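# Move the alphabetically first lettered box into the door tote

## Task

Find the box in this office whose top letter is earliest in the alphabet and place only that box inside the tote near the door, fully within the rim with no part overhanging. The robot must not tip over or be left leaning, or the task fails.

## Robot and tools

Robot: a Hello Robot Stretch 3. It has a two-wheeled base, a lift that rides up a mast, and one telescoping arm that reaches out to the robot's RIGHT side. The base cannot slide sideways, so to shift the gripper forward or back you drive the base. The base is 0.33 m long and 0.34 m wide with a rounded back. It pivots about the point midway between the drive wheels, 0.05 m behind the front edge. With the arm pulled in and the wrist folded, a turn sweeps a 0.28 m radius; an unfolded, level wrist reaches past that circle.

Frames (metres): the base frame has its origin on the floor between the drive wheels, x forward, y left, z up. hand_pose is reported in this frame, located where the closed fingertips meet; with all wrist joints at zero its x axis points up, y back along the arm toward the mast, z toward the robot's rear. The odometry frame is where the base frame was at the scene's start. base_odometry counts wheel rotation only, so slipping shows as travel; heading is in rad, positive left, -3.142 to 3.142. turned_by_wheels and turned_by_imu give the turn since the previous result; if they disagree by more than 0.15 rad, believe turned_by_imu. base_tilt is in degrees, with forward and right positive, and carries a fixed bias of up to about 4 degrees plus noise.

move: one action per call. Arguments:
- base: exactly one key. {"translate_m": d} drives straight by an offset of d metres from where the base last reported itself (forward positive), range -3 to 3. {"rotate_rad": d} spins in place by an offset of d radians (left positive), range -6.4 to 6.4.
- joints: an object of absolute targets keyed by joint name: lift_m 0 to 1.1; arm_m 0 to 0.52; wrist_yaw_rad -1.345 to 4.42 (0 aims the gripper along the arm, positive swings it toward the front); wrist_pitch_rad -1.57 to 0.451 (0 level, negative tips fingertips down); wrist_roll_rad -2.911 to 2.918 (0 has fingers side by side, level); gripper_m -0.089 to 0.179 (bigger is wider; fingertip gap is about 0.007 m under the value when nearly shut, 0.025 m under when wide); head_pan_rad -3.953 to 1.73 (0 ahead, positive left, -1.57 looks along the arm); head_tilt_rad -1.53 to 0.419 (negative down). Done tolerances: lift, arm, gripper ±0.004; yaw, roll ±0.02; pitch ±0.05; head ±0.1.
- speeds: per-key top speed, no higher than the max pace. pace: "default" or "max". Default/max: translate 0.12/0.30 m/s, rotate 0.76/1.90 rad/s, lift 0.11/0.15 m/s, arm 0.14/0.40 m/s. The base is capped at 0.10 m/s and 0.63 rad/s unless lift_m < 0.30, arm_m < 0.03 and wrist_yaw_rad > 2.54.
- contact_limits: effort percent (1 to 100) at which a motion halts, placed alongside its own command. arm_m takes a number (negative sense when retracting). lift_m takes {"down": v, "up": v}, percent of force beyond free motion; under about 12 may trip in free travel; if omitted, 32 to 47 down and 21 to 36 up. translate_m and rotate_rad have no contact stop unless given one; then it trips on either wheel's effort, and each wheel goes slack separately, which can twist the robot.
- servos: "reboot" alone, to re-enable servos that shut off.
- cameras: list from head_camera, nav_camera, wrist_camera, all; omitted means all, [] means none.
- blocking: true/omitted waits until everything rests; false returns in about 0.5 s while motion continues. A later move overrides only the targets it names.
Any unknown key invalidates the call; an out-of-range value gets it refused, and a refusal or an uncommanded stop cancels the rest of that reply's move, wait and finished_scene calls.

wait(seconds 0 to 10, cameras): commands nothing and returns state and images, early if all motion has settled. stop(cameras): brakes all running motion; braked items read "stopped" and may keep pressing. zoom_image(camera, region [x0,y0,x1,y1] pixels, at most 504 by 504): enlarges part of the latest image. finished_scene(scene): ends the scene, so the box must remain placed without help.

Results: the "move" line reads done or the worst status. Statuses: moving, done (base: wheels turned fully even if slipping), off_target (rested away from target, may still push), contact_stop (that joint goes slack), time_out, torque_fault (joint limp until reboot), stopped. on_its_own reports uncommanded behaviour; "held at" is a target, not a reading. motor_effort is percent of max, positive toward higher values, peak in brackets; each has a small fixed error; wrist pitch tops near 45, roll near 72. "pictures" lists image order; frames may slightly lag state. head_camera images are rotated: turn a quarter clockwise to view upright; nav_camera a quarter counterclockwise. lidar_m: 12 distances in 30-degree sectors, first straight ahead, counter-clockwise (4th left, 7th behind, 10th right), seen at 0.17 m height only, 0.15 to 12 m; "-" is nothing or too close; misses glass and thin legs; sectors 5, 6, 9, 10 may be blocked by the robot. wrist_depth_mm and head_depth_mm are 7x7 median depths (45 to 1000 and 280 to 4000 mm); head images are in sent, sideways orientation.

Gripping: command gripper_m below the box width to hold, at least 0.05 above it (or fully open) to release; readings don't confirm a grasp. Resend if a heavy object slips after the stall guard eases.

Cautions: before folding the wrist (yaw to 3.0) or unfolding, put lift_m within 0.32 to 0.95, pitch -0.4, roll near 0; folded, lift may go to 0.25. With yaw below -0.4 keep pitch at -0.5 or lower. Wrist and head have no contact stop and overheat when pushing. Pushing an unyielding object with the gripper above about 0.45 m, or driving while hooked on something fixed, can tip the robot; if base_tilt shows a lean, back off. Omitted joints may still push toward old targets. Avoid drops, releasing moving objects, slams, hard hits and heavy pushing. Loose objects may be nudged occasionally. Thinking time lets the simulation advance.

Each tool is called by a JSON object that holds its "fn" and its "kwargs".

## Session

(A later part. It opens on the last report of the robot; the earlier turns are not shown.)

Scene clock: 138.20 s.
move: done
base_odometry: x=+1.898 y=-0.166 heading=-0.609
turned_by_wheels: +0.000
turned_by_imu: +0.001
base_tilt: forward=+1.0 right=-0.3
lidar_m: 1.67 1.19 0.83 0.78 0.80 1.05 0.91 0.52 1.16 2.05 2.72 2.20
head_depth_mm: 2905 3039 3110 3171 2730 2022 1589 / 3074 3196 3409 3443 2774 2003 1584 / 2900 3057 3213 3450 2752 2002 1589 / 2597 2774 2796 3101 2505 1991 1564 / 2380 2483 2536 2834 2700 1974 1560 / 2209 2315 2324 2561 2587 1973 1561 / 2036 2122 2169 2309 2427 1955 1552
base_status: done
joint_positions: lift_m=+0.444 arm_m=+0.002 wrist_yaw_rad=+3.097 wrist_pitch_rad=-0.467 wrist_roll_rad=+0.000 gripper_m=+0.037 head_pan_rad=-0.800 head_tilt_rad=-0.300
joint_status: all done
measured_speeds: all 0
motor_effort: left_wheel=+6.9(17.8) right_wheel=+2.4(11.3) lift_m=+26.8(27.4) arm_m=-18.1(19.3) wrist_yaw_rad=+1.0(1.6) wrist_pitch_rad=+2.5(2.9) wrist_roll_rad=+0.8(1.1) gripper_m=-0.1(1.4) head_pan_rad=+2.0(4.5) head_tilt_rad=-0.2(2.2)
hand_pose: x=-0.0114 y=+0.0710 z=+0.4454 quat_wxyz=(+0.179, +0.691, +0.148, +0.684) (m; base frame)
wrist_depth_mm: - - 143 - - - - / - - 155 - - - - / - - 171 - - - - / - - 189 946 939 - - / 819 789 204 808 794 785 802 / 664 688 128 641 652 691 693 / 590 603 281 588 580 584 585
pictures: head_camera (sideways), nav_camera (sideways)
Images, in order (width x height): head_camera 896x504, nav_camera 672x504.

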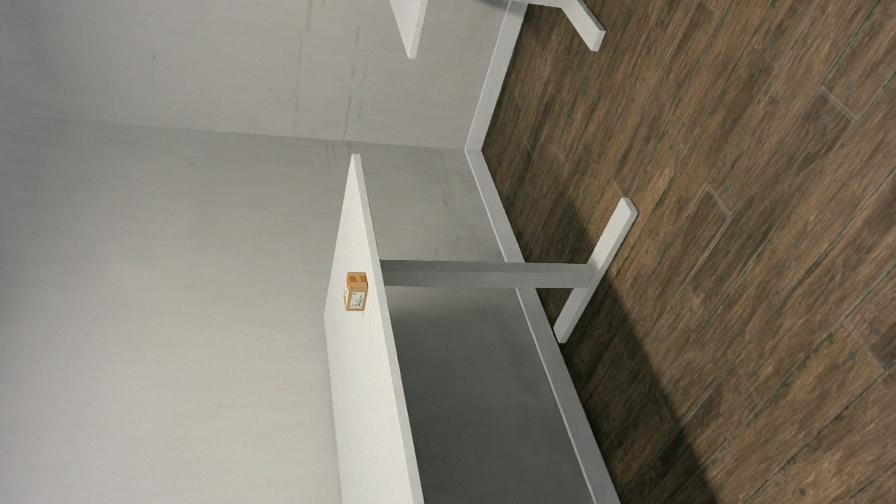

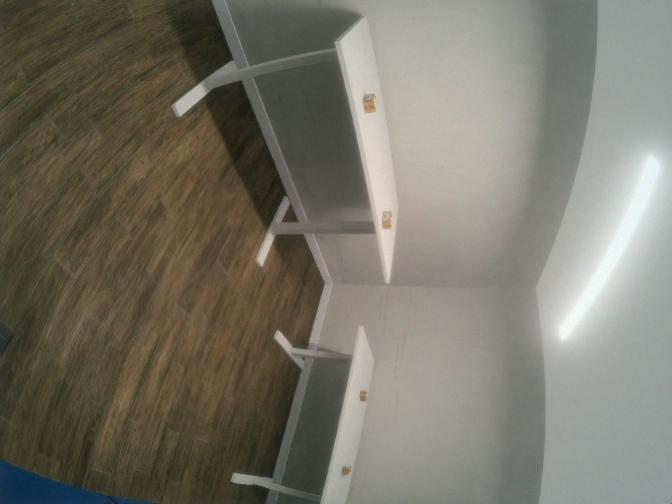

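{"fn": "move", "kwargs": {"joints": {"head_pan_rad": -1.8, "head_tilt_rad": -0.3}, "pace": "max", "cameras": ["nav_camera", "head_camera"]}}

{"fn": "move", "kwargs": {"joints": {"head_pan_rad": 0.3, "head_tilt_rad": -0.3}, "pace": "max", "cameras": ["nav_camera"]}}

Scene clock: 142.97 s.
move: done
base_odometry: x=+1.898 y=-0.166 heading=-0.609
turned_by_wheels: +0.000
turned_by_imu: +0.001
base_tilt: forward=+0.9 right=-0.4
lidar_m: 1.67 1.18 0.83 0.78 0.80 1.05 0.91 0.52 1.16 2.05 2.72 2.21
head_depth_mm: 991 1054 1124 1074 1283 1200 1012 / 1017 1048 1105 1153 1236 1240 1406 / 1835 1927 2021 2106 1656 1740 1483 / 1826 1912 2021 2141 2270 1955 1568 / 2614 2731 2885 3052 2718 1990 1572 / 2575 2711 2840 3000 2678 1984 1570 / 2514 2644 2763 2961 2699 1960 1560
base_status: not commanded
joint_positions: lift_m=+0.444 arm_m=+0.002 wrist_yaw_rad=+3.097 wrist_pitch_rad=-0.467 wrist_roll_rad=+0.000 gripper_m=+0.037 head_pan_rad=-1.818 head_tilt_rad=-0.300
joint_status: all done
measured_speeds: all 0
motor_effort: left_wheel=+7.2(7.3) right_wheel=+3.1(3.3) lift_m=+26.4(26.8) arm_m=-17.6(18.2) wrist_yaw_rad=+0.9(1.4) wrist_pitch_rad=+2.8(2.8) wrist_roll_rad=+0.8(1.1) gripper_m=-0.2(1.0) head_pan_rad=-0.5(5.0) head_tilt_rad=-0.2(2.7)
hand_pose: x=-0.0114 y=+0.0710 z=+0.4454 quat_wxyz=(+0.179, +0.691, +0.148, +0.684) (m; base frame)
wrist_depth_mm: - - 143 - - - - / - - 155 - - - - / - - 171 - - - - / - - 190 957 946 - - / 792 808 205 800 804 807 797 / 681 669 128 634 659 671 663 / 579 611 283 589 574 581 587
pictures: head_camera (sideways), nav_camera (sideways)
Images, in order (width x height): head_camera 896x504, nav_camera 672x504.

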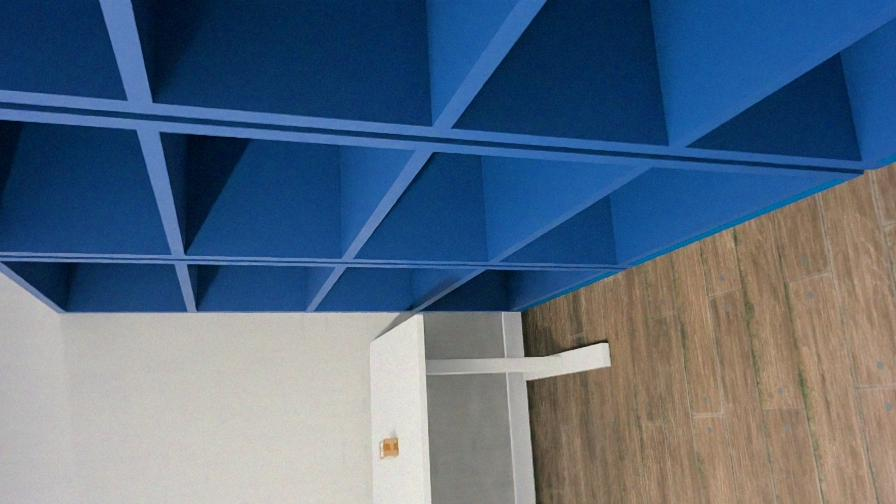

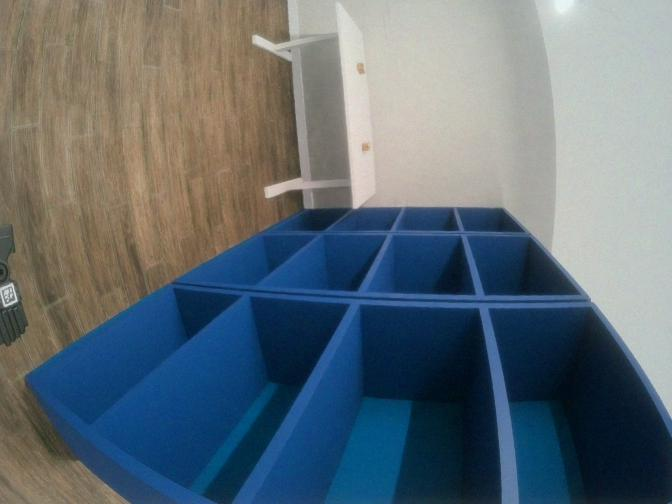

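Scene clock: 144.13 s.
move: done
base_odometry: x=+1.898 y=-0.166 heading=-0.609
turned_by_wheels: +0.000
turned_by_imu: +0.000
base_tilt: forward=+1.0 right=+0.0
lidar_m: 1.67 1.19 0.83 0.78 0.80 1.05 0.91 0.52 1.16 2.05 2.72 2.21
head_depth_mm: 1745 1849 1931 2029 2109 2015 1589 / 1802 1889 2006 2090 2215 2001 1585 / 1890 1970 2064 2169 2313 2001 1587 / 1906 2009 2111 2258 2356 1974 1578 / 1620 1716 1807 1893 1987 1908 1572 / 1358 1407 1469 1515 1611 1671 1551 / 1160 1196 1229 1266 1334 1383 1439
base_status: not commanded
joint_positions: lift_m=+0.444 arm_m=+0.002 wrist_yaw_rad=+3.097 wrist_pitch_rad=-0.467 wrist_roll_rad=+0.000 gripper_m=+0.037 head_pan_rad=+0.337 head_tilt_rad=-0.300
joint_status: all done
measured_speeds: all 0
motor_effort: left_wheel=+7.1(7.3) right_wheel=+2.7(3.2) lift_m=+26.2(26.7) arm_m=-17.5(18.0) wrist_yaw_rad=+1.1(1.4) wrist_pitch_rad=+2.7(2.8) wrist_roll_rad=+1.0(1.0) gripper_m=+0.7(1.0) head_pan_rad=-1.4(4.8) head_tilt_rad=-0.3(4.6)
hand_pose: x=-0.0114 y=+0.0710 z=+0.4454 quat_wxyz=(+0.179, +0.691, +0.148, +0.684) (m; base frame)
wrist_depth_mm: - - 143 - - - - / - - 155 - - - - / - - 171 - - - - / - - 190 937 938 - - / 798 801 204 796 803 808 797 / 688 679 128 653 649 680 668 / 580 599 283 589 579 593 589
pictures: nav_camera (sideways)
Images, in order (width x height): nav_camera 672x504.

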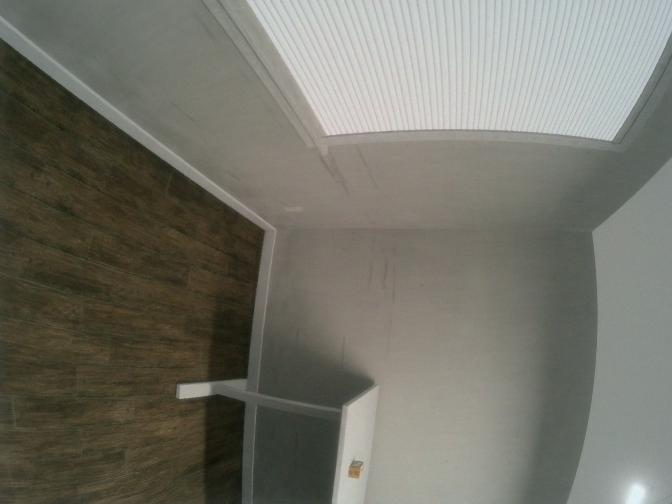

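{"fn": "move", "kwargs": {"base": {"rotate_rad": -0.85}, "joints": {"head_pan_rad": 0.2, "head_tilt_rad": -0.3}, "cameras": ["head_camera"]}}

{"fn": "move", "kwargs": {"base": {"translate_m": 1.0}, "joints": {"head_pan_rad": 0.2, "head_tilt_rad": -0.4}, "cameras": ["head_camera", "nav_camera"]}}

Scene clock: 170.63 s.
move: done
base_odometry: x=+1.898 y=-0.166 heading=-1.459
turned_by_wheels: -0.849
turned_by_imu: -0.846
base_tilt: forward=+1.0 right=-0.2
lidar_m: 2.27 1.67 2.00 0.98 0.79 0.78 0.86 1.32 0.51 0.53 1.16 2.53
head_depth_mm: 2863 3107 3296 3468 2736 2005 1587 / 2623 2836 2893 3249 2728 2018 1581 / 2456 2577 2662 2791 2501 1993 1573 / 2271 2402 2424 2712 2693 1998 1578 / 2138 2227 2261 2494 2571 1972 1557 / 2005 2073 2185 2330 2425 1967 1555 / 1880 1990 2037 2167 2297 1956 1557
base_status: done
joint_positions: lift_m=+0.444 arm_m=+0.002 wrist_yaw_rad=+3.097 wrist_pitch_rad=-0.467 wrist_roll_rad=+0.000 gripper_m=+0.037 head_pan_rad=+0.198 head_tilt_rad=-0.300
joint_status: all done
measured_speeds: all 0
motor_effort: left_wheel=+11.2(14.8) right_wheel=-9.7(14.3) lift_m=+26.0(26.4) arm_m=-20.5(20.5) wrist_yaw_rad=+0.2(1.5) wrist_pitch_rad=+2.6(2.8) wrist_roll_rad=+0.8(1.1) gripper_m=-0.3(1.1) head_pan_rad=-1.9(5.8) head_tilt_rad=-1.6(2.2)
hand_pose: x=-0.0114 y=+0.0710 z=+0.4454 quat_wxyz=(+0.179, +0.691, +0.148, +0.684) (m; base frame)
wrist_depth_mm: - - 146 - - - - / - - 158 - - - - / - - 172 - - - - / - - 189 - - - - / - 779 205 801 799 796 810 / 674 684 127 639 663 679 684 / 576 597 283 589 569 581 584
pictures: head_camera (sideways)
Images, in order (width x height): head_camera 896x504.

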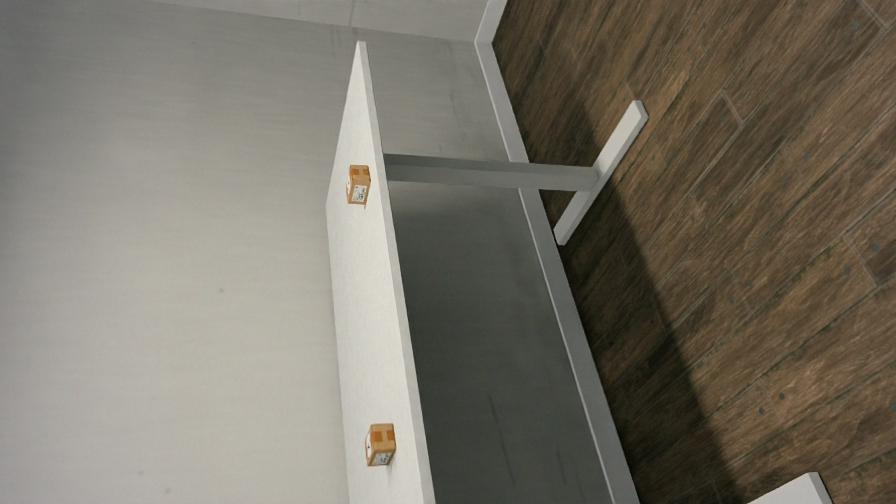

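Scene clock: 181.73 s.
move: done
base_odometry: x=+2.010 y=-1.160 heading=-1.458
turned_by_wheels: +0.000
turned_by_imu: +0.001
base_tilt: forward=+1.0 right=-0.2
lidar_m: 1.30 1.48 1.09 1.61 1.58 1.56 1.71 1.24 1.13 1.64 1.92 1.78
head_depth_mm: 1992 2132 2347 2612 2301 1788 1443 / 1827 1960 2110 2357 2293 1762 1456 / 1687 1815 1887 1081 2238 1756 1435 / 1562 1690 1529 1002 1538 1660 1430 / 1479 1561 1523 889 1952 1765 1421 / 1388 1478 1499 874 1817 1774 1432 / 1307 1381 1410 869 1699 1719 1415
base_status: done
joint_positions: lift_m=+0.444 arm_m=+0.002 wrist_yaw_rad=+3.097 wrist_pitch_rad=-0.467 wrist_roll_rad=+0.000 gripper_m=+0.037 head_pan_rad=+0.200 head_tilt_rad=-0.401
joint_status: all done
measured_speeds: all 0
motor_effort: left_wheel=+13.4(17.5) right_wheel=-2.7(8.4) lift_m=+25.3(26.2) arm_m=-19.1(20.6) wrist_yaw_rad=+0.6(1.5) wrist_pitch_rad=+2.1(2.9) wrist_roll_rad=+0.8(1.1) gripper_m=-1.1(1.7) head_pan_rad=+2.1(4.4) head_tilt_rad=+3.5(4.2)
hand_pose: x=-0.0114 y=+0.0710 z=+0.4454 quat_wxyz=(+0.179, +0.691, +0.148, +0.684) (m; base frame)
wrist_depth_mm: - - 146 - - - - / - - 157 - - - - / - - 172 - - - - / - - 189 - - - - / 784 805 205 799 795 801 790 / 676 685 127 642 659 680 678 / 577 603 281 583 573 577 582
pictures: head_camera (sideways), nav_camera (sideways)
Images, in order (width x height): head_camera 896x504, nav_camera 672x504.

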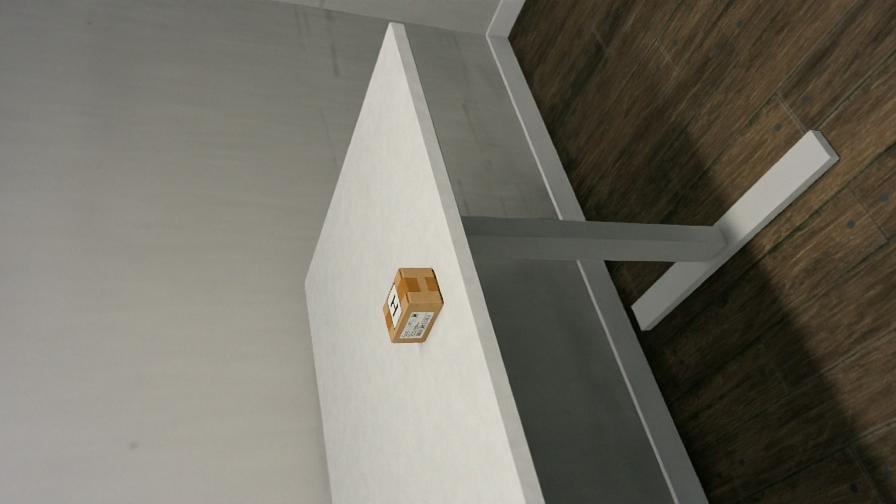

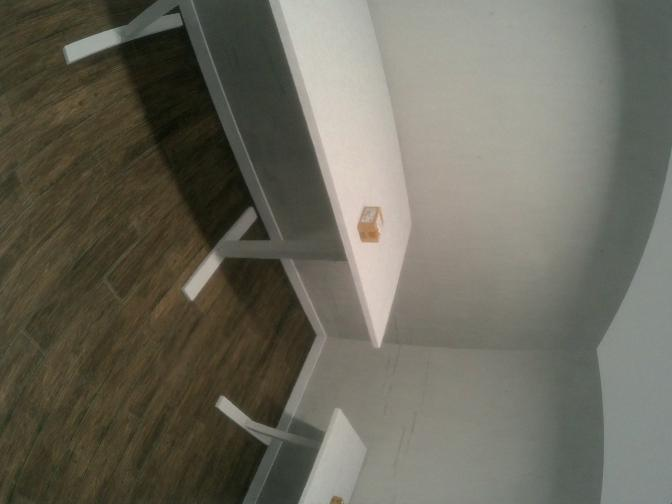

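{"fn": "zoom_image", "kwargs": {"camera": "head_camera", "region": [360, 250, 460, 350]}}

{"fn": "move", "kwargs": {"joints": {"head_pan_rad": 0.9, "head_tilt_rad": -0.4}, "pace": "max", "cameras": ["head_camera"]}}

{"fn": "move", "kwargs": {"joints": {"head_pan_rad": -0.5, "head_tilt_rad": -0.4}, "pace": "max", "cameras": ["head_camera"]}}

Scaled by 5.040 from the camera's 896x504 image, which has a finer 1280x720 frame.

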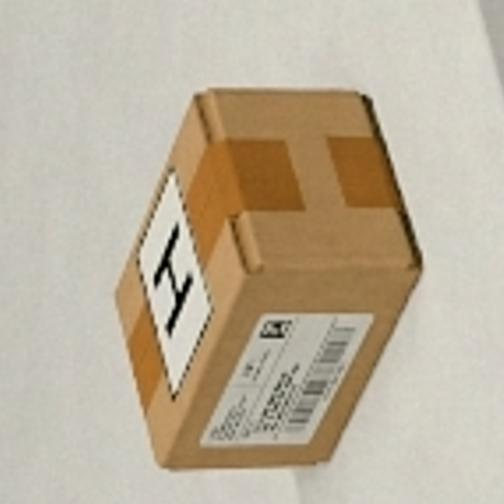

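Scene clock: 185.90 s.
move: done
base_odometry: x=+2.010 y=-1.160 heading=-1.458
turned_by_wheels: +0.000
turned_by_imu: +0.001
base_tilt: forward=+0.9 right=-0.1
lidar_m: 1.29 1.48 1.09 1.60 1.57 1.56 1.71 1.23 1.13 1.64 1.92 1.79
head_depth_mm: 1228 1305 1373 899 1647 1745 1448 / 1241 1321 1390 896 1659 1749 1441 / 1245 1334 1389 890 1678 1757 1445 / 1253 1335 1392 887 1707 1765 1428 / 1265 1359 1417 847 1725 1761 1437 / 1276 1353 1417 853 1713 1647 1399 / 1287 1368 1434 874 1214 1632 1396
base_status: not commanded
joint_positions: lift_m=+0.444 arm_m=+0.002 wrist_yaw_rad=+3.097 wrist_pitch_rad=-0.467 wrist_roll_rad=+0.000 gripper_m=+0.037 head_pan_rad=+0.918 head_tilt_rad=-0.400
joint_status: all done
measured_speeds: all 0
motor_effort: left_wheel=+13.2(13.5) right_wheel=-3.2(3.7) lift_m=+25.1(25.4) arm_m=-18.8(19.4) wrist_yaw_rad=+0.6(1.1) wrist_pitch_rad=+2.4(2.8) wrist_roll_rad=+1.0(1.0) gripper_m=+0.3(0.7) head_pan_rad=+2.1(4.6) head_tilt_rad=+3.5(6.1)
hand_pose: x=-0.0114 y=+0.0710 z=+0.4454 quat_wxyz=(+0.179, +0.691, +0.148, +0.684) (m; base frame)
wrist_depth_mm: - - 146 - - - - / - - 158 - - - - / - - 172 - - - - / - - 189 - - - - / 803 801 204 819 797 787 784 / 667 682 127 642 659 664 681 / 592 609 284 585 576 589 583
pictures: head_camera (sideways)
Images, in order (width x height): head_camera 896x504.

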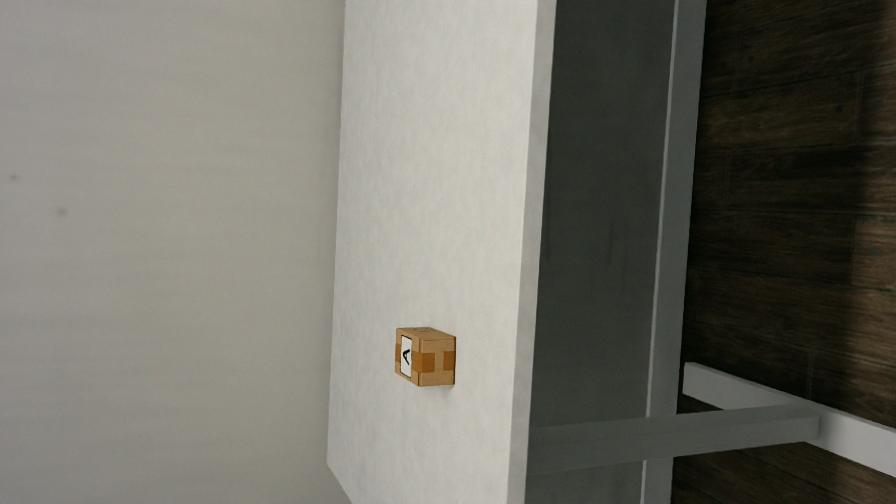

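Scene clock: 186.93 s.
move: done
base_odometry: x=+2.010 y=-1.160 heading=-1.458
turned_by_wheels: +0.000
turned_by_imu: +0.000
base_tilt: forward=+1.0 right=-0.1
lidar_m: 1.29 1.49 1.09 1.61 1.58 1.56 1.70 1.24 1.13 1.63 1.93 1.79
head_depth_mm: 1812 1943 2057 1691 2333 1788 1460 / 1856 1975 2118 1822 2302 1771 1454 / 1875 2016 2100 1793 2283 1770 1450 / 1948 2067 2166 1781 2121 1762 1433 / 1967 2116 2271 2452 2303 1775 1428 / 2003 2141 2344 2490 2246 1750 1435 / 2039 2183 2406 2580 2276 1757 1429
base_status: not commanded
joint_positions: lift_m=+0.444 arm_m=+0.002 wrist_yaw_rad=+3.097 wrist_pitch_rad=-0.467 wrist_roll_rad=+0.000 gripper_m=+0.037 head_pan_rad=-0.520 head_tilt_rad=-0.400
joint_status: all done
measured_speeds: all 0
motor_effort: left_wheel=+13.2(13.5) right_wheel=-3.4(4.0) lift_m=+25.4(25.4) arm_m=-18.8(19.3) wrist_yaw_rad=+0.8(1.1) wrist_pitch_rad=+2.4(2.7) wrist_roll_rad=+0.8(1.0) gripper_m=-0.4(1.3) head_pan_rad=-1.8(5.6) head_tilt_rad=+3.0(5.4)
hand_pose: x=-0.0114 y=+0.0710 z=+0.4454 quat_wxyz=(+0.179, +0.691, +0.148, +0.684) (m; base frame)
wrist_depth_mm: - - 147 - - - - / - - 158 - - - - / - - 173 - - - - / - - 189 - - - - / 800 803 204 787 790 795 802 / 662 676 127 629 647 677 682 / 591 587 282 591 565 590 588
pictures: head_camera (sideways)
Images, in order (width x height): head_camera 896x504.

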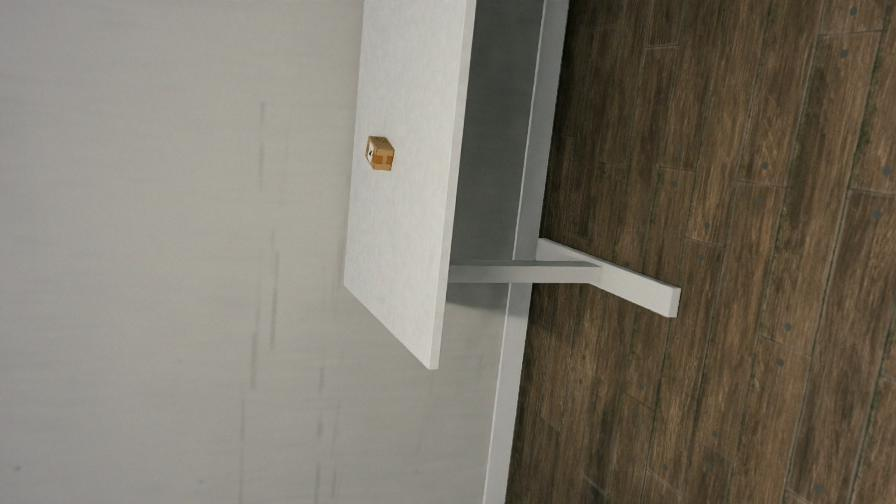

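{"fn": "zoom_image", "kwargs": {"camera": "head_camera", "region": [340, 120, 420, 190]}}

{"fn": "move", "kwargs": {"joints": {"head_pan_rad": 0.9, "head_tilt_rad": -0.4}, "pace": "max", "cameras": ["head_camera"]}}

{"fn": "zoom_image", "kwargs": {"camera": "head_camera", "region": [375, 310, 475, 400]}}

Scaled by 6.300 from the camera's 896x504 image, which has a finer 1280x720 frame.

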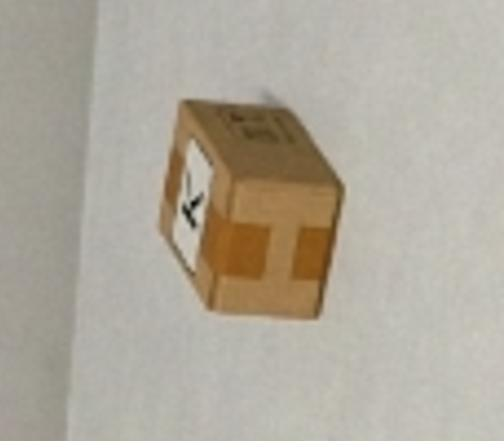

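Scene clock: 191.73 s.
move: done
base_odometry: x=+2.010 y=-1.160 heading=-1.458
turned_by_wheels: +0.000
turned_by_imu: +0.001
base_tilt: forward=+0.9 right=-0.1
lidar_m: 1.30 1.49 1.09 1.60 1.58 1.56 1.70 1.24 1.13 1.64 1.92 1.79
head_depth_mm: 1219 1303 1373 902 1629 1720 1446 / 1239 1317 1382 890 1653 1725 1440 / 1247 1331 1391 887 1678 1757 1432 / 1262 1337 1395 884 1682 1762 1443 / 1267 1349 1424 850 1723 1770 1439 / 1274 1368 1416 859 1715 1606 1394 / 1298 1390 1452 869 1726 1698 1426
base_status: not commanded
joint_positions: lift_m=+0.444 arm_m=+0.002 wrist_yaw_rad=+3.097 wrist_pitch_rad=-0.467 wrist_roll_rad=+0.000 gripper_m=+0.037 head_pan_rad=+0.934 head_tilt_rad=-0.400
joint_status: all done
measured_speeds: all 0
motor_effort: left_wheel=+13.5(13.5) right_wheel=-3.4(3.7) lift_m=+24.8(25.2) arm_m=-18.6(18.9) wrist_yaw_rad=+0.9(1.2) wrist_pitch_rad=+2.5(2.7) wrist_roll_rad=+1.0(1.0) gripper_m=-0.2(1.1) head_pan_rad=-0.4(4.3) head_tilt_rad=+3.9(5.1)
hand_pose: x=-0.0114 y=+0.0710 z=+0.4454 quat_wxyz=(+0.179, +0.691, +0.148, +0.684) (m; base frame)
wrist_depth_mm: - - 146 - - - - / - - 158 - - - - / - - 172 - - - - / - - 189 - - - - / 799 786 204 804 802 808 803 / 683 683 128 635 678 672 675 / 577 592 283 585 566 582 593
pictures: head_camera (sideways)
Images, in order (width x height): head_camera 896x504.

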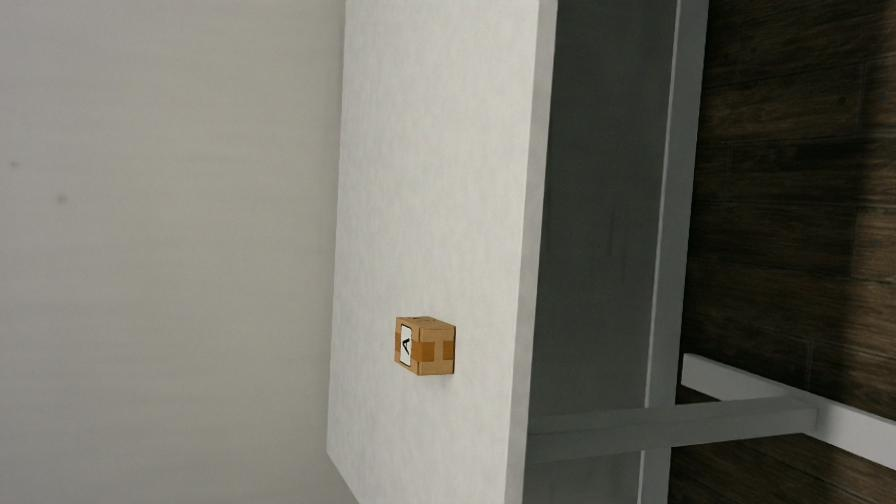

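Scaled by 5.040 from the camera's 896x504 image, which has a finer 1280x720 frame.

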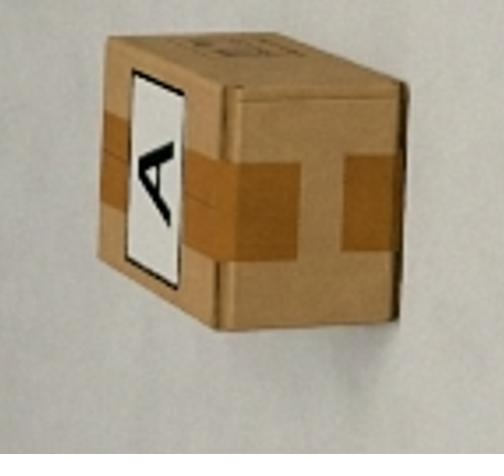

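{"fn": "move", "kwargs": {"joints": {"head_pan_rad": 0.7, "head_tilt_rad": -0.4}, "cameras": ["head_camera"]}}

{"fn": "move", "kwargs": {"joints": {"head_pan_rad": 0.7, "head_tilt_rad": -0.7}, "cameras": ["head_camera"]}}

{"fn": "move", "kwargs": {"joints": {"head_pan_rad": 0.7, "head_tilt_rad": -0.1}, "cameras": ["head_camera"]}}

Scene clock: 214.27 s.
move: done
base_odometry: x=+2.010 y=-1.160 heading=-1.458
turned_by_wheels: +0.000
turned_by_imu: +0.001
base_tilt: forward=+1.1 right=-0.1
lidar_m: 1.29 1.48 1.09 1.61 1.58 1.56 1.71 1.23 1.13 1.64 1.92 1.79
head_depth_mm: 1310 1418 1472 892 1810 1783 1450 / 1297 1405 1467 898 1780 1760 1446 / 1281 1367 1429 889 1762 1771 1440 / 1267 1354 1408 884 1695 1760 1440 / 1250 1333 1394 882 1691 1767 1441 / 1237 1325 1378 878 1647 1733 1430 / 1217 1303 1362 849 1628 1711 1428
base_status: not commanded
joint_positions: lift_m=+0.444 arm_m=+0.002 wrist_yaw_rad=+3.097 wrist_pitch_rad=-0.467 wrist_roll_rad=+0.000 gripper_m=+0.037 head_pan_rad=+0.695 head_tilt_rad=-0.400
joint_status: all done
measured_speeds: all 0
motor_effort: left_wheel=+13.3(13.4) right_wheel=-3.3(3.7) lift_m=+24.6(24.9) arm_m=-18.1(18.3) wrist_yaw_rad=+1.3(1.3) wrist_pitch_rad=+2.6(2.7) wrist_roll_rad=+1.0(1.0) gripper_m=+0.7(1.0) head_pan_rad=-1.6(5.6) head_tilt_rad=+2.3(3.7)
hand_pose: x=-0.0114 y=+0.0710 z=+0.4454 quat_wxyz=(+0.179, +0.691, +0.148, +0.684) (m; base frame)
wrist_depth_mm: - - 146 - - - - / - - 159 - - - - / - - 172 - - - - / - - 190 - - - - / 793 796 204 794 800 802 802 / 678 676 127 633 659 675 683 / 582 601 282 586 571 586 577
pictures: head_camera (sideways)
Images, in order (width x height): head_camera 896x504.

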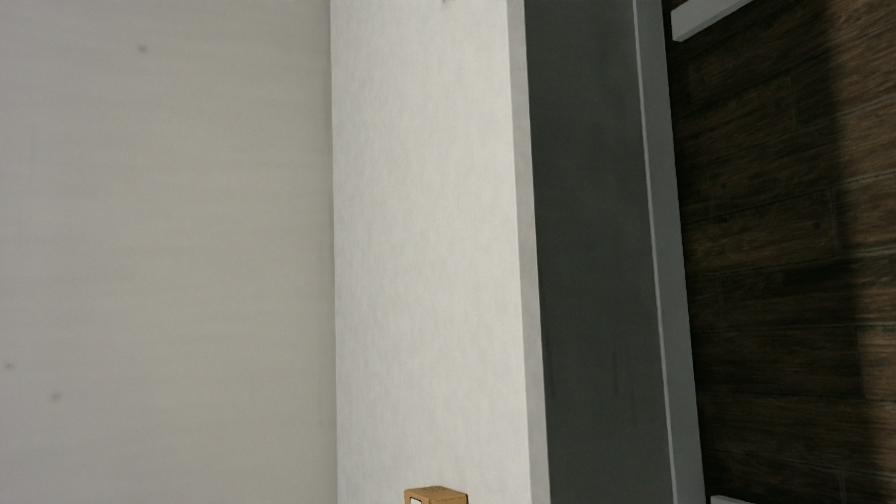

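Scene clock: 215.03 s.
move: done
base_odometry: x=+2.010 y=-1.160 heading=-1.458
turned_by_wheels: +0.000
turned_by_imu: +0.000
base_tilt: forward=+1.1 right=-0.4
lidar_m: 1.30 1.49 1.09 1.60 1.58 1.56 1.71 1.23 1.13 1.64 1.92 1.79
head_depth_mm: 1305 919 1735 1887 1630 1393 1205 / 1279 914 1686 1880 1638 1383 1211 / 1265 915 1656 1876 1624 1380 1202 / 1250 916 1644 1830 1637 1381 1204 / 1255 919 755 1837 1625 1378 1203 / 1243 910 757 1795 1627 1379 1211 / 1214 912 752 1786 1628 1379 1200
base_status: not commanded
joint_positions: lift_m=+0.444 arm_m=+0.002 wrist_yaw_rad=+3.097 wrist_pitch_rad=-0.467 wrist_roll_rad=+0.000 gripper_m=+0.037 head_pan_rad=+0.695 head_tilt_rad=-0.698
joint_status: all done
measured_speeds: all 0
motor_effort: left_wheel=+13.4(13.4) right_wheel=-3.3(3.7) lift_m=+24.8(24.8) arm_m=-17.7(18.3) wrist_yaw_rad=+0.6(1.3) wrist_pitch_rad=+2.6(2.9) wrist_roll_rad=+0.9(1.2) gripper_m=+0.3(1.1) head_pan_rad=-1.8(3.3) head_tilt_rad=-3.6(6.5)
hand_pose: x=-0.0114 y=+0.0710 z=+0.4454 quat_wxyz=(+0.179, +0.691, +0.148, +0.684) (m; base frame)
wrist_depth_mm: - - 146 - - - - / - - 158 - - - - / - - 172 - - - - / - - 190 - - - - / 794 802 205 792 808 788 791 / 675 667 128 633 655 678 683 / 582 609 280 587 571 579 587
pictures: head_camera (sideways)
Images, in order (width x height): head_camera 896x504.

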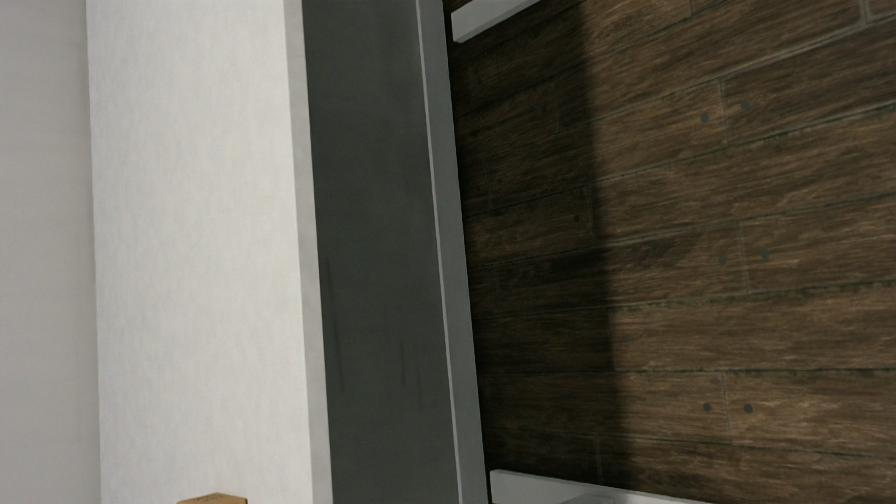

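Scene clock: 215.97 s.
move: done
base_odometry: x=+2.010 y=-1.160 heading=-1.458
turned_by_wheels: +0.000
turned_by_imu: +0.000
base_tilt: forward=+0.8 right=-0.1
lidar_m: 1.30 1.48 1.09 1.61 1.58 1.56 1.71 1.24 1.13 1.64 1.91 1.78
head_depth_mm: 1425 1464 1495 1524 1298 787 1644 / 1414 1441 1469 1508 1282 785 1608 / 1397 1415 1445 1489 1266 778 1584 / 1377 1399 1425 1452 1249 770 1545 / 1343 1365 1403 1433 1234 766 1536 / 1332 1355 1377 1407 1228 765 1507 / 1312 1339 1358 1390 1213 755 1477
base_status: not commanded
joint_positions: lift_m=+0.444 arm_m=+0.002 wrist_yaw_rad=+3.097 wrist_pitch_rad=-0.467 wrist_roll_rad=+0.000 gripper_m=+0.037 head_pan_rad=+0.695 head_tilt_rad=-0.098
joint_status: all done
measured_speeds: all 0
motor_effort: left_wheel=+13.2(13.5) right_wheel=-3.1(3.7) lift_m=+24.5(24.8) arm_m=-17.5(18.3) wrist_yaw_rad=+0.6(1.4) wrist_pitch_rad=+2.6(2.7) wrist_roll_rad=+0.8(1.1) gripper_m=+0.2(0.9) head_pan_rad=+1.0(2.3) head_tilt_rad=+4.9(6.1)
hand_pose: x=-0.0114 y=+0.0710 z=+0.4454 quat_wxyz=(+0.179, +0.691, +0.148, +0.684) (m; base frame)
wrist_depth_mm: - - 146 - - - - / - - 158 - - - - / - - 172 - - - - / - - 189 - - - - / 807 803 205 813 791 803 793 / 679 671 127 634 659 676 682 / 589 602 283 585 567 592 579
pictures: head_camera (sideways)
Images, in order (width x height): head_camera 896x504.

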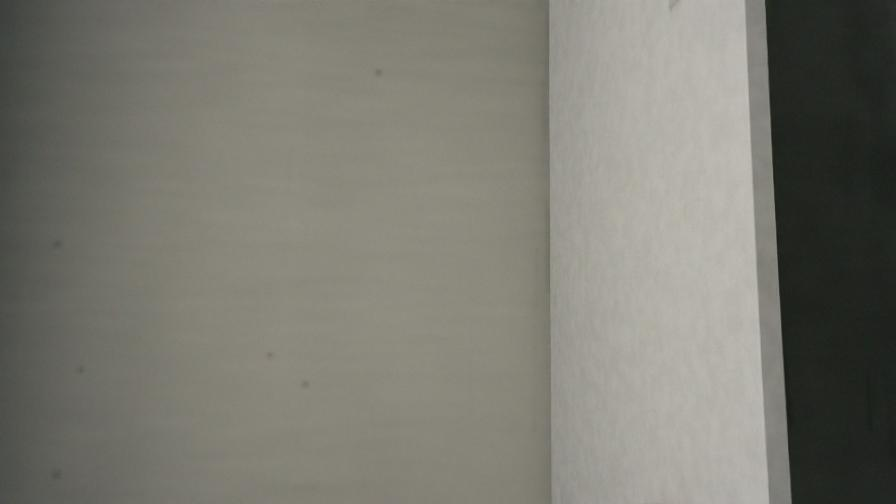

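{"fn": "move", "kwargs": {"base": {"rotate_rad": 2.419}, "joints": {"head_pan_rad": -1.57, "head_tilt_rad": -0.5, "lift_m": 0.9}, "cameras": ["head_camera", "nav_camera"]}}

Scene clock: 266.80 s.
move: done
base_odometry: x=+2.010 y=-1.160 heading=+0.960
turned_by_wheels: +2.418
turned_by_imu: +2.412
base_tilt: forward=+0.9 right=-0.2
lidar_m: 1.56 1.59 1.23 1.53 1.13 1.64 2.20 1.79 1.30 1.47 1.09 1.66
head_depth_mm: 1253 1354 1073 794 1802 1603 - / 1251 1353 1076 795 1811 1603 1378 / 1246 1364 1071 832 1804 1609 1373 / 1249 1349 1062 829 1808 1597 1396 / 1252 1353 1053 826 1805 1599 1399 / 1248 1344 1051 824 1790 1592 1363 / 1235 1352 1049 818 1303 1472 1297
base_status: done
joint_positions: lift_m=+0.900 arm_m=+0.002 wrist_yaw_rad=+3.097 wrist_pitch_rad=-0.468 wrist_roll_rad=+0.000 gripper_m=+0.037 head_pan_rad=-1.572 head_tilt_rad=-0.502
joint_status: all done
measured_speeds: all 0
motor_effort: left_wheel=-10.1(14.1) right_wheel=+11.5(15.6) lift_m=+28.8(32.8) arm_m=-19.6(20.8) wrist_yaw_rad=+0.8(1.3) wrist_pitch_rad=+2.6(3.2) wrist_roll_rad=+0.8(1.1) gripper_m=-0.2(1.2) head_pan_rad=+4.0(5.3) head_tilt_rad=-0.5(5.8)
hand_pose: x=-0.0114 y=+0.0709 z=+0.9016 quat_wxyz=(+0.180, +0.691, +0.149, +0.684) (m; base frame)
wrist_depth_mm: - - 147 - - - - / - - 158 - - - - / - - 172 - - - - / - - 190 - - - - / - - 203 - - - - / - - 127 - - - - / - - 276 - - - -
pictures: head_camera (sideways), nav_camera (sideways)
Images, in order (width x height): head_camera 896x504, nav_camera 672x504.

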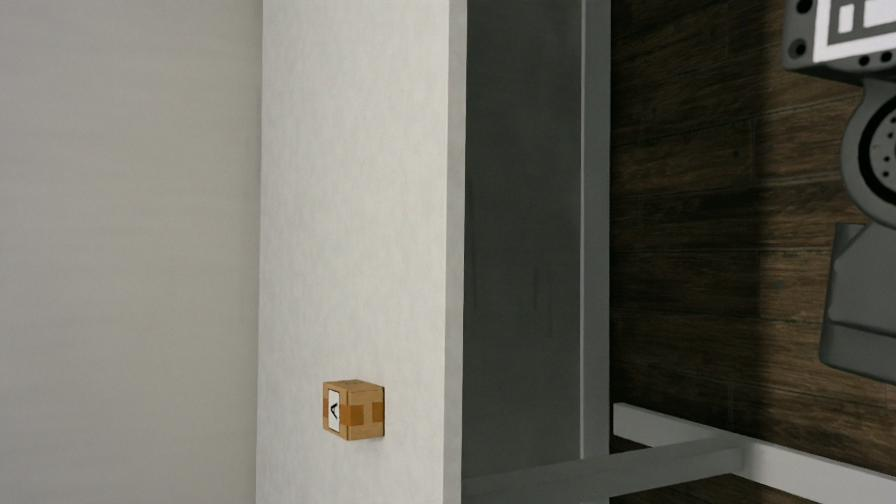

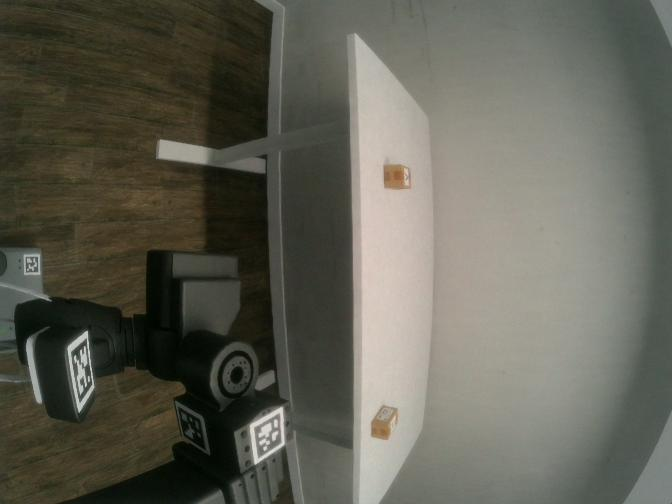

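{"fn": "move", "kwargs": {"joints": {"wrist_yaw_rad": 0.0, "wrist_pitch_rad": -0.4, "wrist_roll_rad": 0.0, "lift_m": 0.94, "gripper_m": 0.1}, "cameras": ["head_camera", "wrist_camera"]}}

{"fn": "move", "kwargs": {"joints": {"wrist_pitch_rad": 0.0, "lift_m": 1.0}, "cameras": ["head_camera", "wrist_camera"]}}

Scene clock: 293.23 s.
move: done
base_odometry: x=+2.010 y=-1.160 heading=+0.960
turned_by_wheels: +0.000
turned_by_imu: +0.001
base_tilt: forward=+0.9 right=-0.1
lidar_m: 1.56 1.59 1.23 1.52 1.13 1.64 2.20 1.79 1.29 1.47 1.09 1.66
head_depth_mm: 1255 1356 1082 795 1822 1716 - / 1255 1360 1078 794 1798 435 - / 1255 1346 1072 794 1812 - - / 1251 1354 1065 831 1788 449 1302 / 1252 1355 1061 827 1805 1595 1345 / 1245 1364 1056 824 1797 1573 1338 / 1246 1346 1047 824 1302 1463 1305
base_status: not commanded
joint_positions: lift_m=+0.940 arm_m=+0.002 wrist_yaw_rad=+0.003 wrist_pitch_rad=-0.419 wrist_roll_rad=+0.000 gripper_m=+0.100 head_pan_rad=-1.570 head_tilt_rad=-0.500
joint_status: all done
measured_speeds: all 0
motor_effort: left_wheel=-10.0(10.3) right_wheel=+11.3(11.8) lift_m=+27.8(32.2) arm_m=-17.5(18.7) wrist_yaw_rad=-2.4(5.5) wrist_pitch_rad=+3.1(5.6) wrist_roll_rad=+0.7(3.5) gripper_m=-0.2(86.7) head_pan_rad=+3.5(4.0) head_tilt_rad=+2.6(3.9)
hand_pose: x=-0.0207 y=-0.3710 z=+0.9524 quat_wxyz=(+0.692, +0.149, -0.691, -0.146) (m; base frame)
wrist_depth_mm: - - - - - - - / - 419 - - - - - / - - - - - - - / - - - - - - - / - - - - - - - / - 124 147 - 144 - - / - - - - - - -
pictures: head_camera (sideways), wrist_camera
Images, in order (width x height): head_camera 896x504, wrist_camera 644x364.

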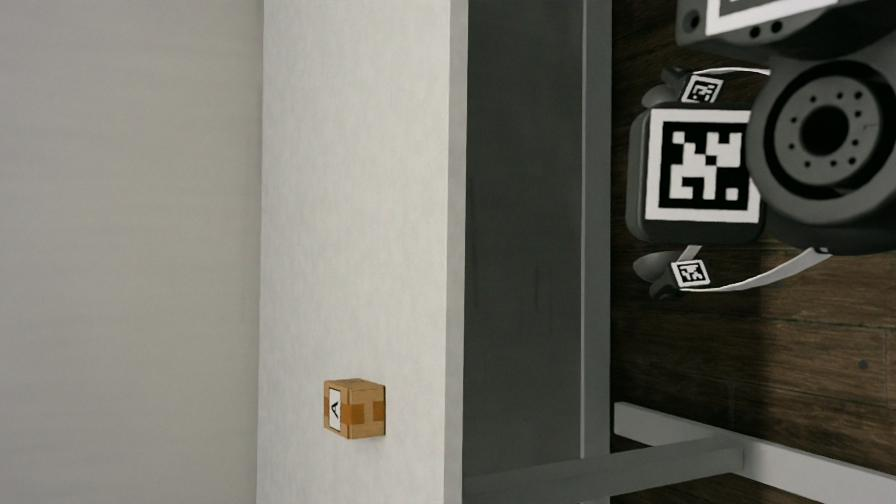

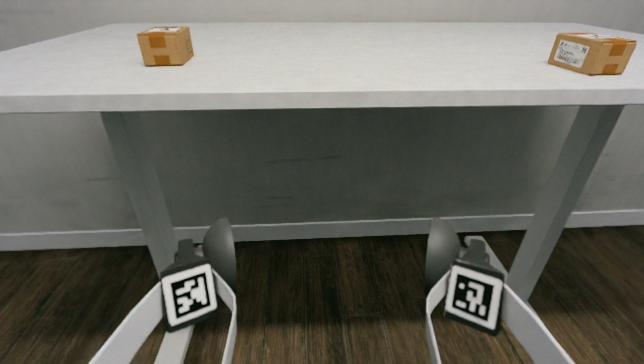

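Scene clock: 294.60 s.
move: done
base_odometry: x=+2.010 y=-1.160 heading=+0.960
turned_by_wheels: +0.000
turned_by_imu: +0.000
base_tilt: forward=+0.9 right=-0.1
lidar_m: 1.56 1.59 1.23 1.52 1.13 1.64 2.20 1.79 1.30 1.47 1.09 1.66
head_depth_mm: 1260 1362 1079 793 1780 - - / 1250 1353 1075 835 - - - / 1250 1356 1074 833 - - - / 1254 1351 1066 790 1806 1610 1341 / 1247 1344 1059 830 1807 1584 1334 / 1248 1364 1057 826 1785 1589 1336 / 1252 1349 1050 822 1299 1465 1299
base_status: not commanded
joint_positions: lift_m=+1.000 arm_m=+0.002 wrist_yaw_rad=+0.003 wrist_pitch_rad=-0.023 wrist_roll_rad=+0.000 gripper_m=+0.100 head_pan_rad=-1.570 head_tilt_rad=-0.500
joint_status: all done
measured_speeds: all 0
motor_effort: left_wheel=-9.8(10.1) right_wheel=+11.4(11.9) lift_m=+29.4(31.9) arm_m=-16.7(17.5) wrist_yaw_rad=-2.1(2.8) wrist_pitch_rad=+3.6(6.5) wrist_roll_rad=+0.8(1.1) gripper_m=-0.1(1.1) head_pan_rad=+3.0(4.0) head_tilt_rad=+1.7(4.0)
hand_pose: x=-0.0206 y=-0.4024 z=+1.1088 quat_wxyz=(+0.707, +0.009, -0.707, -0.007) (m; base frame)
wrist_depth_mm: - - - - - - - / - - - - - - - / - - - - - - - / - - - - - - - / - - - - - - - / - 120 128 - 128 122 - / - 121 - - - - -
pictures: head_camera (sideways), wrist_camera
Images, in order (width x height): head_camera 896x504, wrist_camera 644x364.

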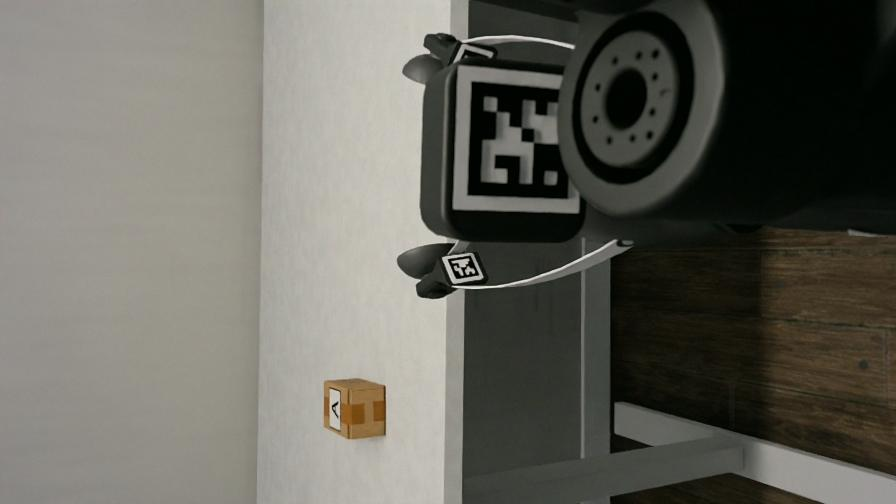

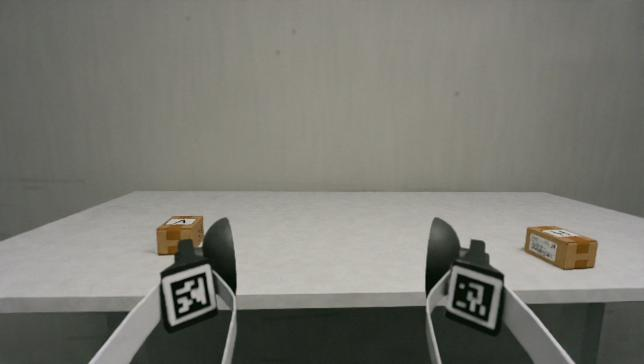

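{"fn": "move", "kwargs": {"base": {"rotate_rad": -0.847}, "cameras": []}}

{"fn": "move", "kwargs": {"base": {"translate_m": 0.347}, "cameras": []}}

{"fn": "move", "kwargs": {"base": {"rotate_rad": 0.847}, "joints": {"lift_m": 1.09}, "cameras": ["head_camera", "wrist_camera"]}}

Scene clock: 333.93 s.
move: done
base_odometry: x=+2.010 y=-1.160 heading=+0.114
turned_by_wheels: -0.846
turned_by_imu: -0.844
base_tilt: forward=+1.0 right=-0.1
lidar_m: 1.10 1.58 1.56 1.70 1.56 1.13 1.64 1.93 1.79 1.30 1.34 1.09
head_depth_mm: 2042 2165 2325 2397 2175 - - / 2168 2344 2526 2633 - - - / 2119 2334 2549 2755 - - - / 1911 2085 1235 2315 1997 1557 1330 / 1735 1872 1066 2226 1908 1584 1341 / 1575 1686 1054 1523 1875 1588 1333 / 1463 1531 981 1769 1891 1594 1343
base_status: done
joint_positions: lift_m=+1.000 arm_m=+0.002 wrist_yaw_rad=+0.002 wrist_pitch_rad=-0.023 wrist_roll_rad=+0.000 gripper_m=+0.100 head_pan_rad=-1.570 head_tilt_rad=-0.500
joint_status: not commanded
measured_speeds: all 0
motor_effort: left_wheel=+11.0(14.7) right_wheel=-9.8(14.2) lift_m=+21.4(22.8) arm_m=-19.1(19.1) wrist_yaw_rad=-1.6(2.4) wrist_pitch_rad=+4.1(4.4) wrist_roll_rad=+0.7(1.1) gripper_m=-0.3(1.3) head_pan_rad=+3.3(4.5) head_tilt_rad=+3.0(4.1)
hand_pose: x=-0.0208 y=-0.4024 z=+1.1088 quat_wxyz=(+0.707, +0.009, -0.707, -0.007) (m; base frame)
wrist_depth_mm: - - - - - - - / - - - - - - - / - - - - - - - / - - - - - - - / - - 159 - - - - / - 120 148 - 143 - - / - 122 - - - - -
pictures: none
No camera images: "cameras" was empty.

Scene clock: 338.53 s.
move: done
base_odometry: x=+2.355 y=-1.121 heading=+0.114
turned_by_wheels: +0.000
turned_by_imu: +0.000
base_tilt: forward=+0.9 right=-0.2
lidar_m: 1.30 1.37 1.35 1.47 1.42 1.46 1.49 2.23 1.95 1.26 1.21 0.76
head_depth_mm: 2186 2357 1168 2557 2141 - - / 1972 2194 1070 840 - - - / 1732 1885 1065 833 - - - / 1546 1674 1066 655 1978 1605 1326 / 1406 1504 1060 708 1859 1596 1330 / 1292 1382 1059 713 598 1584 1341 / 1179 1269 1049 709 533 1603 1329
base_status: done
joint_positions: lift_m=+1.000 arm_m=+0.002 wrist_yaw_rad=+0.002 wrist_pitch_rad=-0.023 wrist_roll_rad=+0.000 gripper_m=+0.100 head_pan_rad=-1.570 head_tilt_rad=-0.500
joint_status: not commanded
measured_speeds: all 0
motor_effort: left_wheel=+14.0(16.3) right_wheel=-2.5(11.6) lift_m=+24.7(24.8) arm_m=-19.9(20.6) wrist_yaw_rad=-1.7(2.1) wrist_pitch_rad=+3.9(4.3) wrist_roll_rad=+0.9(1.1) gripper_m=+0.0(1.4) head_pan_rad=+0.7(4.0) head_tilt_rad=+3.1(3.4)
hand_pose: x=-0.0208 y=-0.4024 z=+1.1088 quat_wxyz=(+0.707, +0.009, -0.707, -0.007) (m; base frame)
wrist_depth_mm: - - - - - - - / - - - - - - - / - - - - - - - / - - - - - - - / - - - - - - - / - 119 131 - 143 - - / 367 122 373 - - - -
pictures: none
No camera images: "cameras" was empty.

Scene clock: 341.00 s.
move: done
base_odometry: x=+2.355 y=-1.121 heading=+0.961
turned_by_wheels: +0.846
turned_by_imu: +0.845
base_tilt: forward=+0.9 right=+0.1
lidar_m: 1.35 1.38 1.78 1.42 1.86 1.98 1.96 1.26 1.28 1.20 0.77 1.44
head_depth_mm: 995 - - - - - 1313 / 990 - - - - - 1286 / 998 - - - - - 1318 / 1014 1093 876 645 537 1556 1341 / 1010 1093 1062 710 536 1551 1335 / 1014 1090 1054 707 536 1046 1213 / 1006 1088 1132 706 532 1538 1332
base_status: done
joint_positions: lift_m=+1.090 arm_m=+0.002 wrist_yaw_rad=+0.002 wrist_pitch_rad=-0.022 wrist_roll_rad=+0.000 gripper_m=+0.100 head_pan_rad=-1.570 head_tilt_rad=-0.500
joint_status: all done
measured_speeds: all 0
motor_effort: left_wheel=-10.2(14.0) right_wheel=+10.7(15.2) lift_m=+30.1(31.9) arm_m=-20.1(20.7) wrist_yaw_rad=-1.0(2.0) wrist_pitch_rad=+4.0(4.3) wrist_roll_rad=+0.8(1.0) gripper_m=+0.2(1.0) head_pan_rad=+2.7(4.0) head_tilt_rad=+2.0(3.6)
hand_pose: x=-0.0209 y=-0.4024 z=+1.1990 quat_wxyz=(+0.707, +0.009, -0.707, -0.007) (m; base frame)
wrist_depth_mm: - - - - - - - / - - - - - - - / - - - - - - - / - - - - - - - / - - - - - - - / - 119 129 - 129 121 - / - 95 - - - - -
pictures: head_camera (sideways), wrist_camera
Images, in order (width x height): head_camera 896x504, wrist_camera 644x364.

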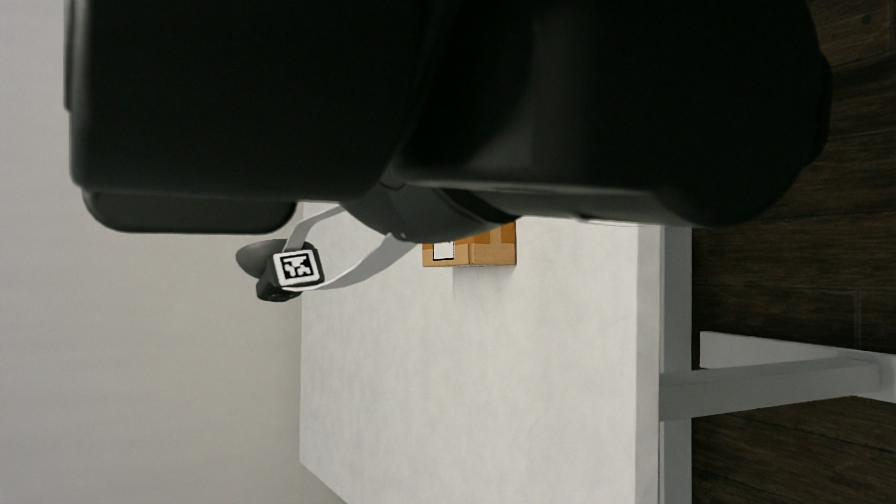

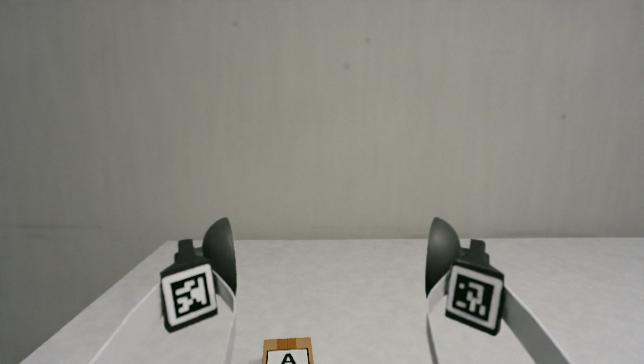

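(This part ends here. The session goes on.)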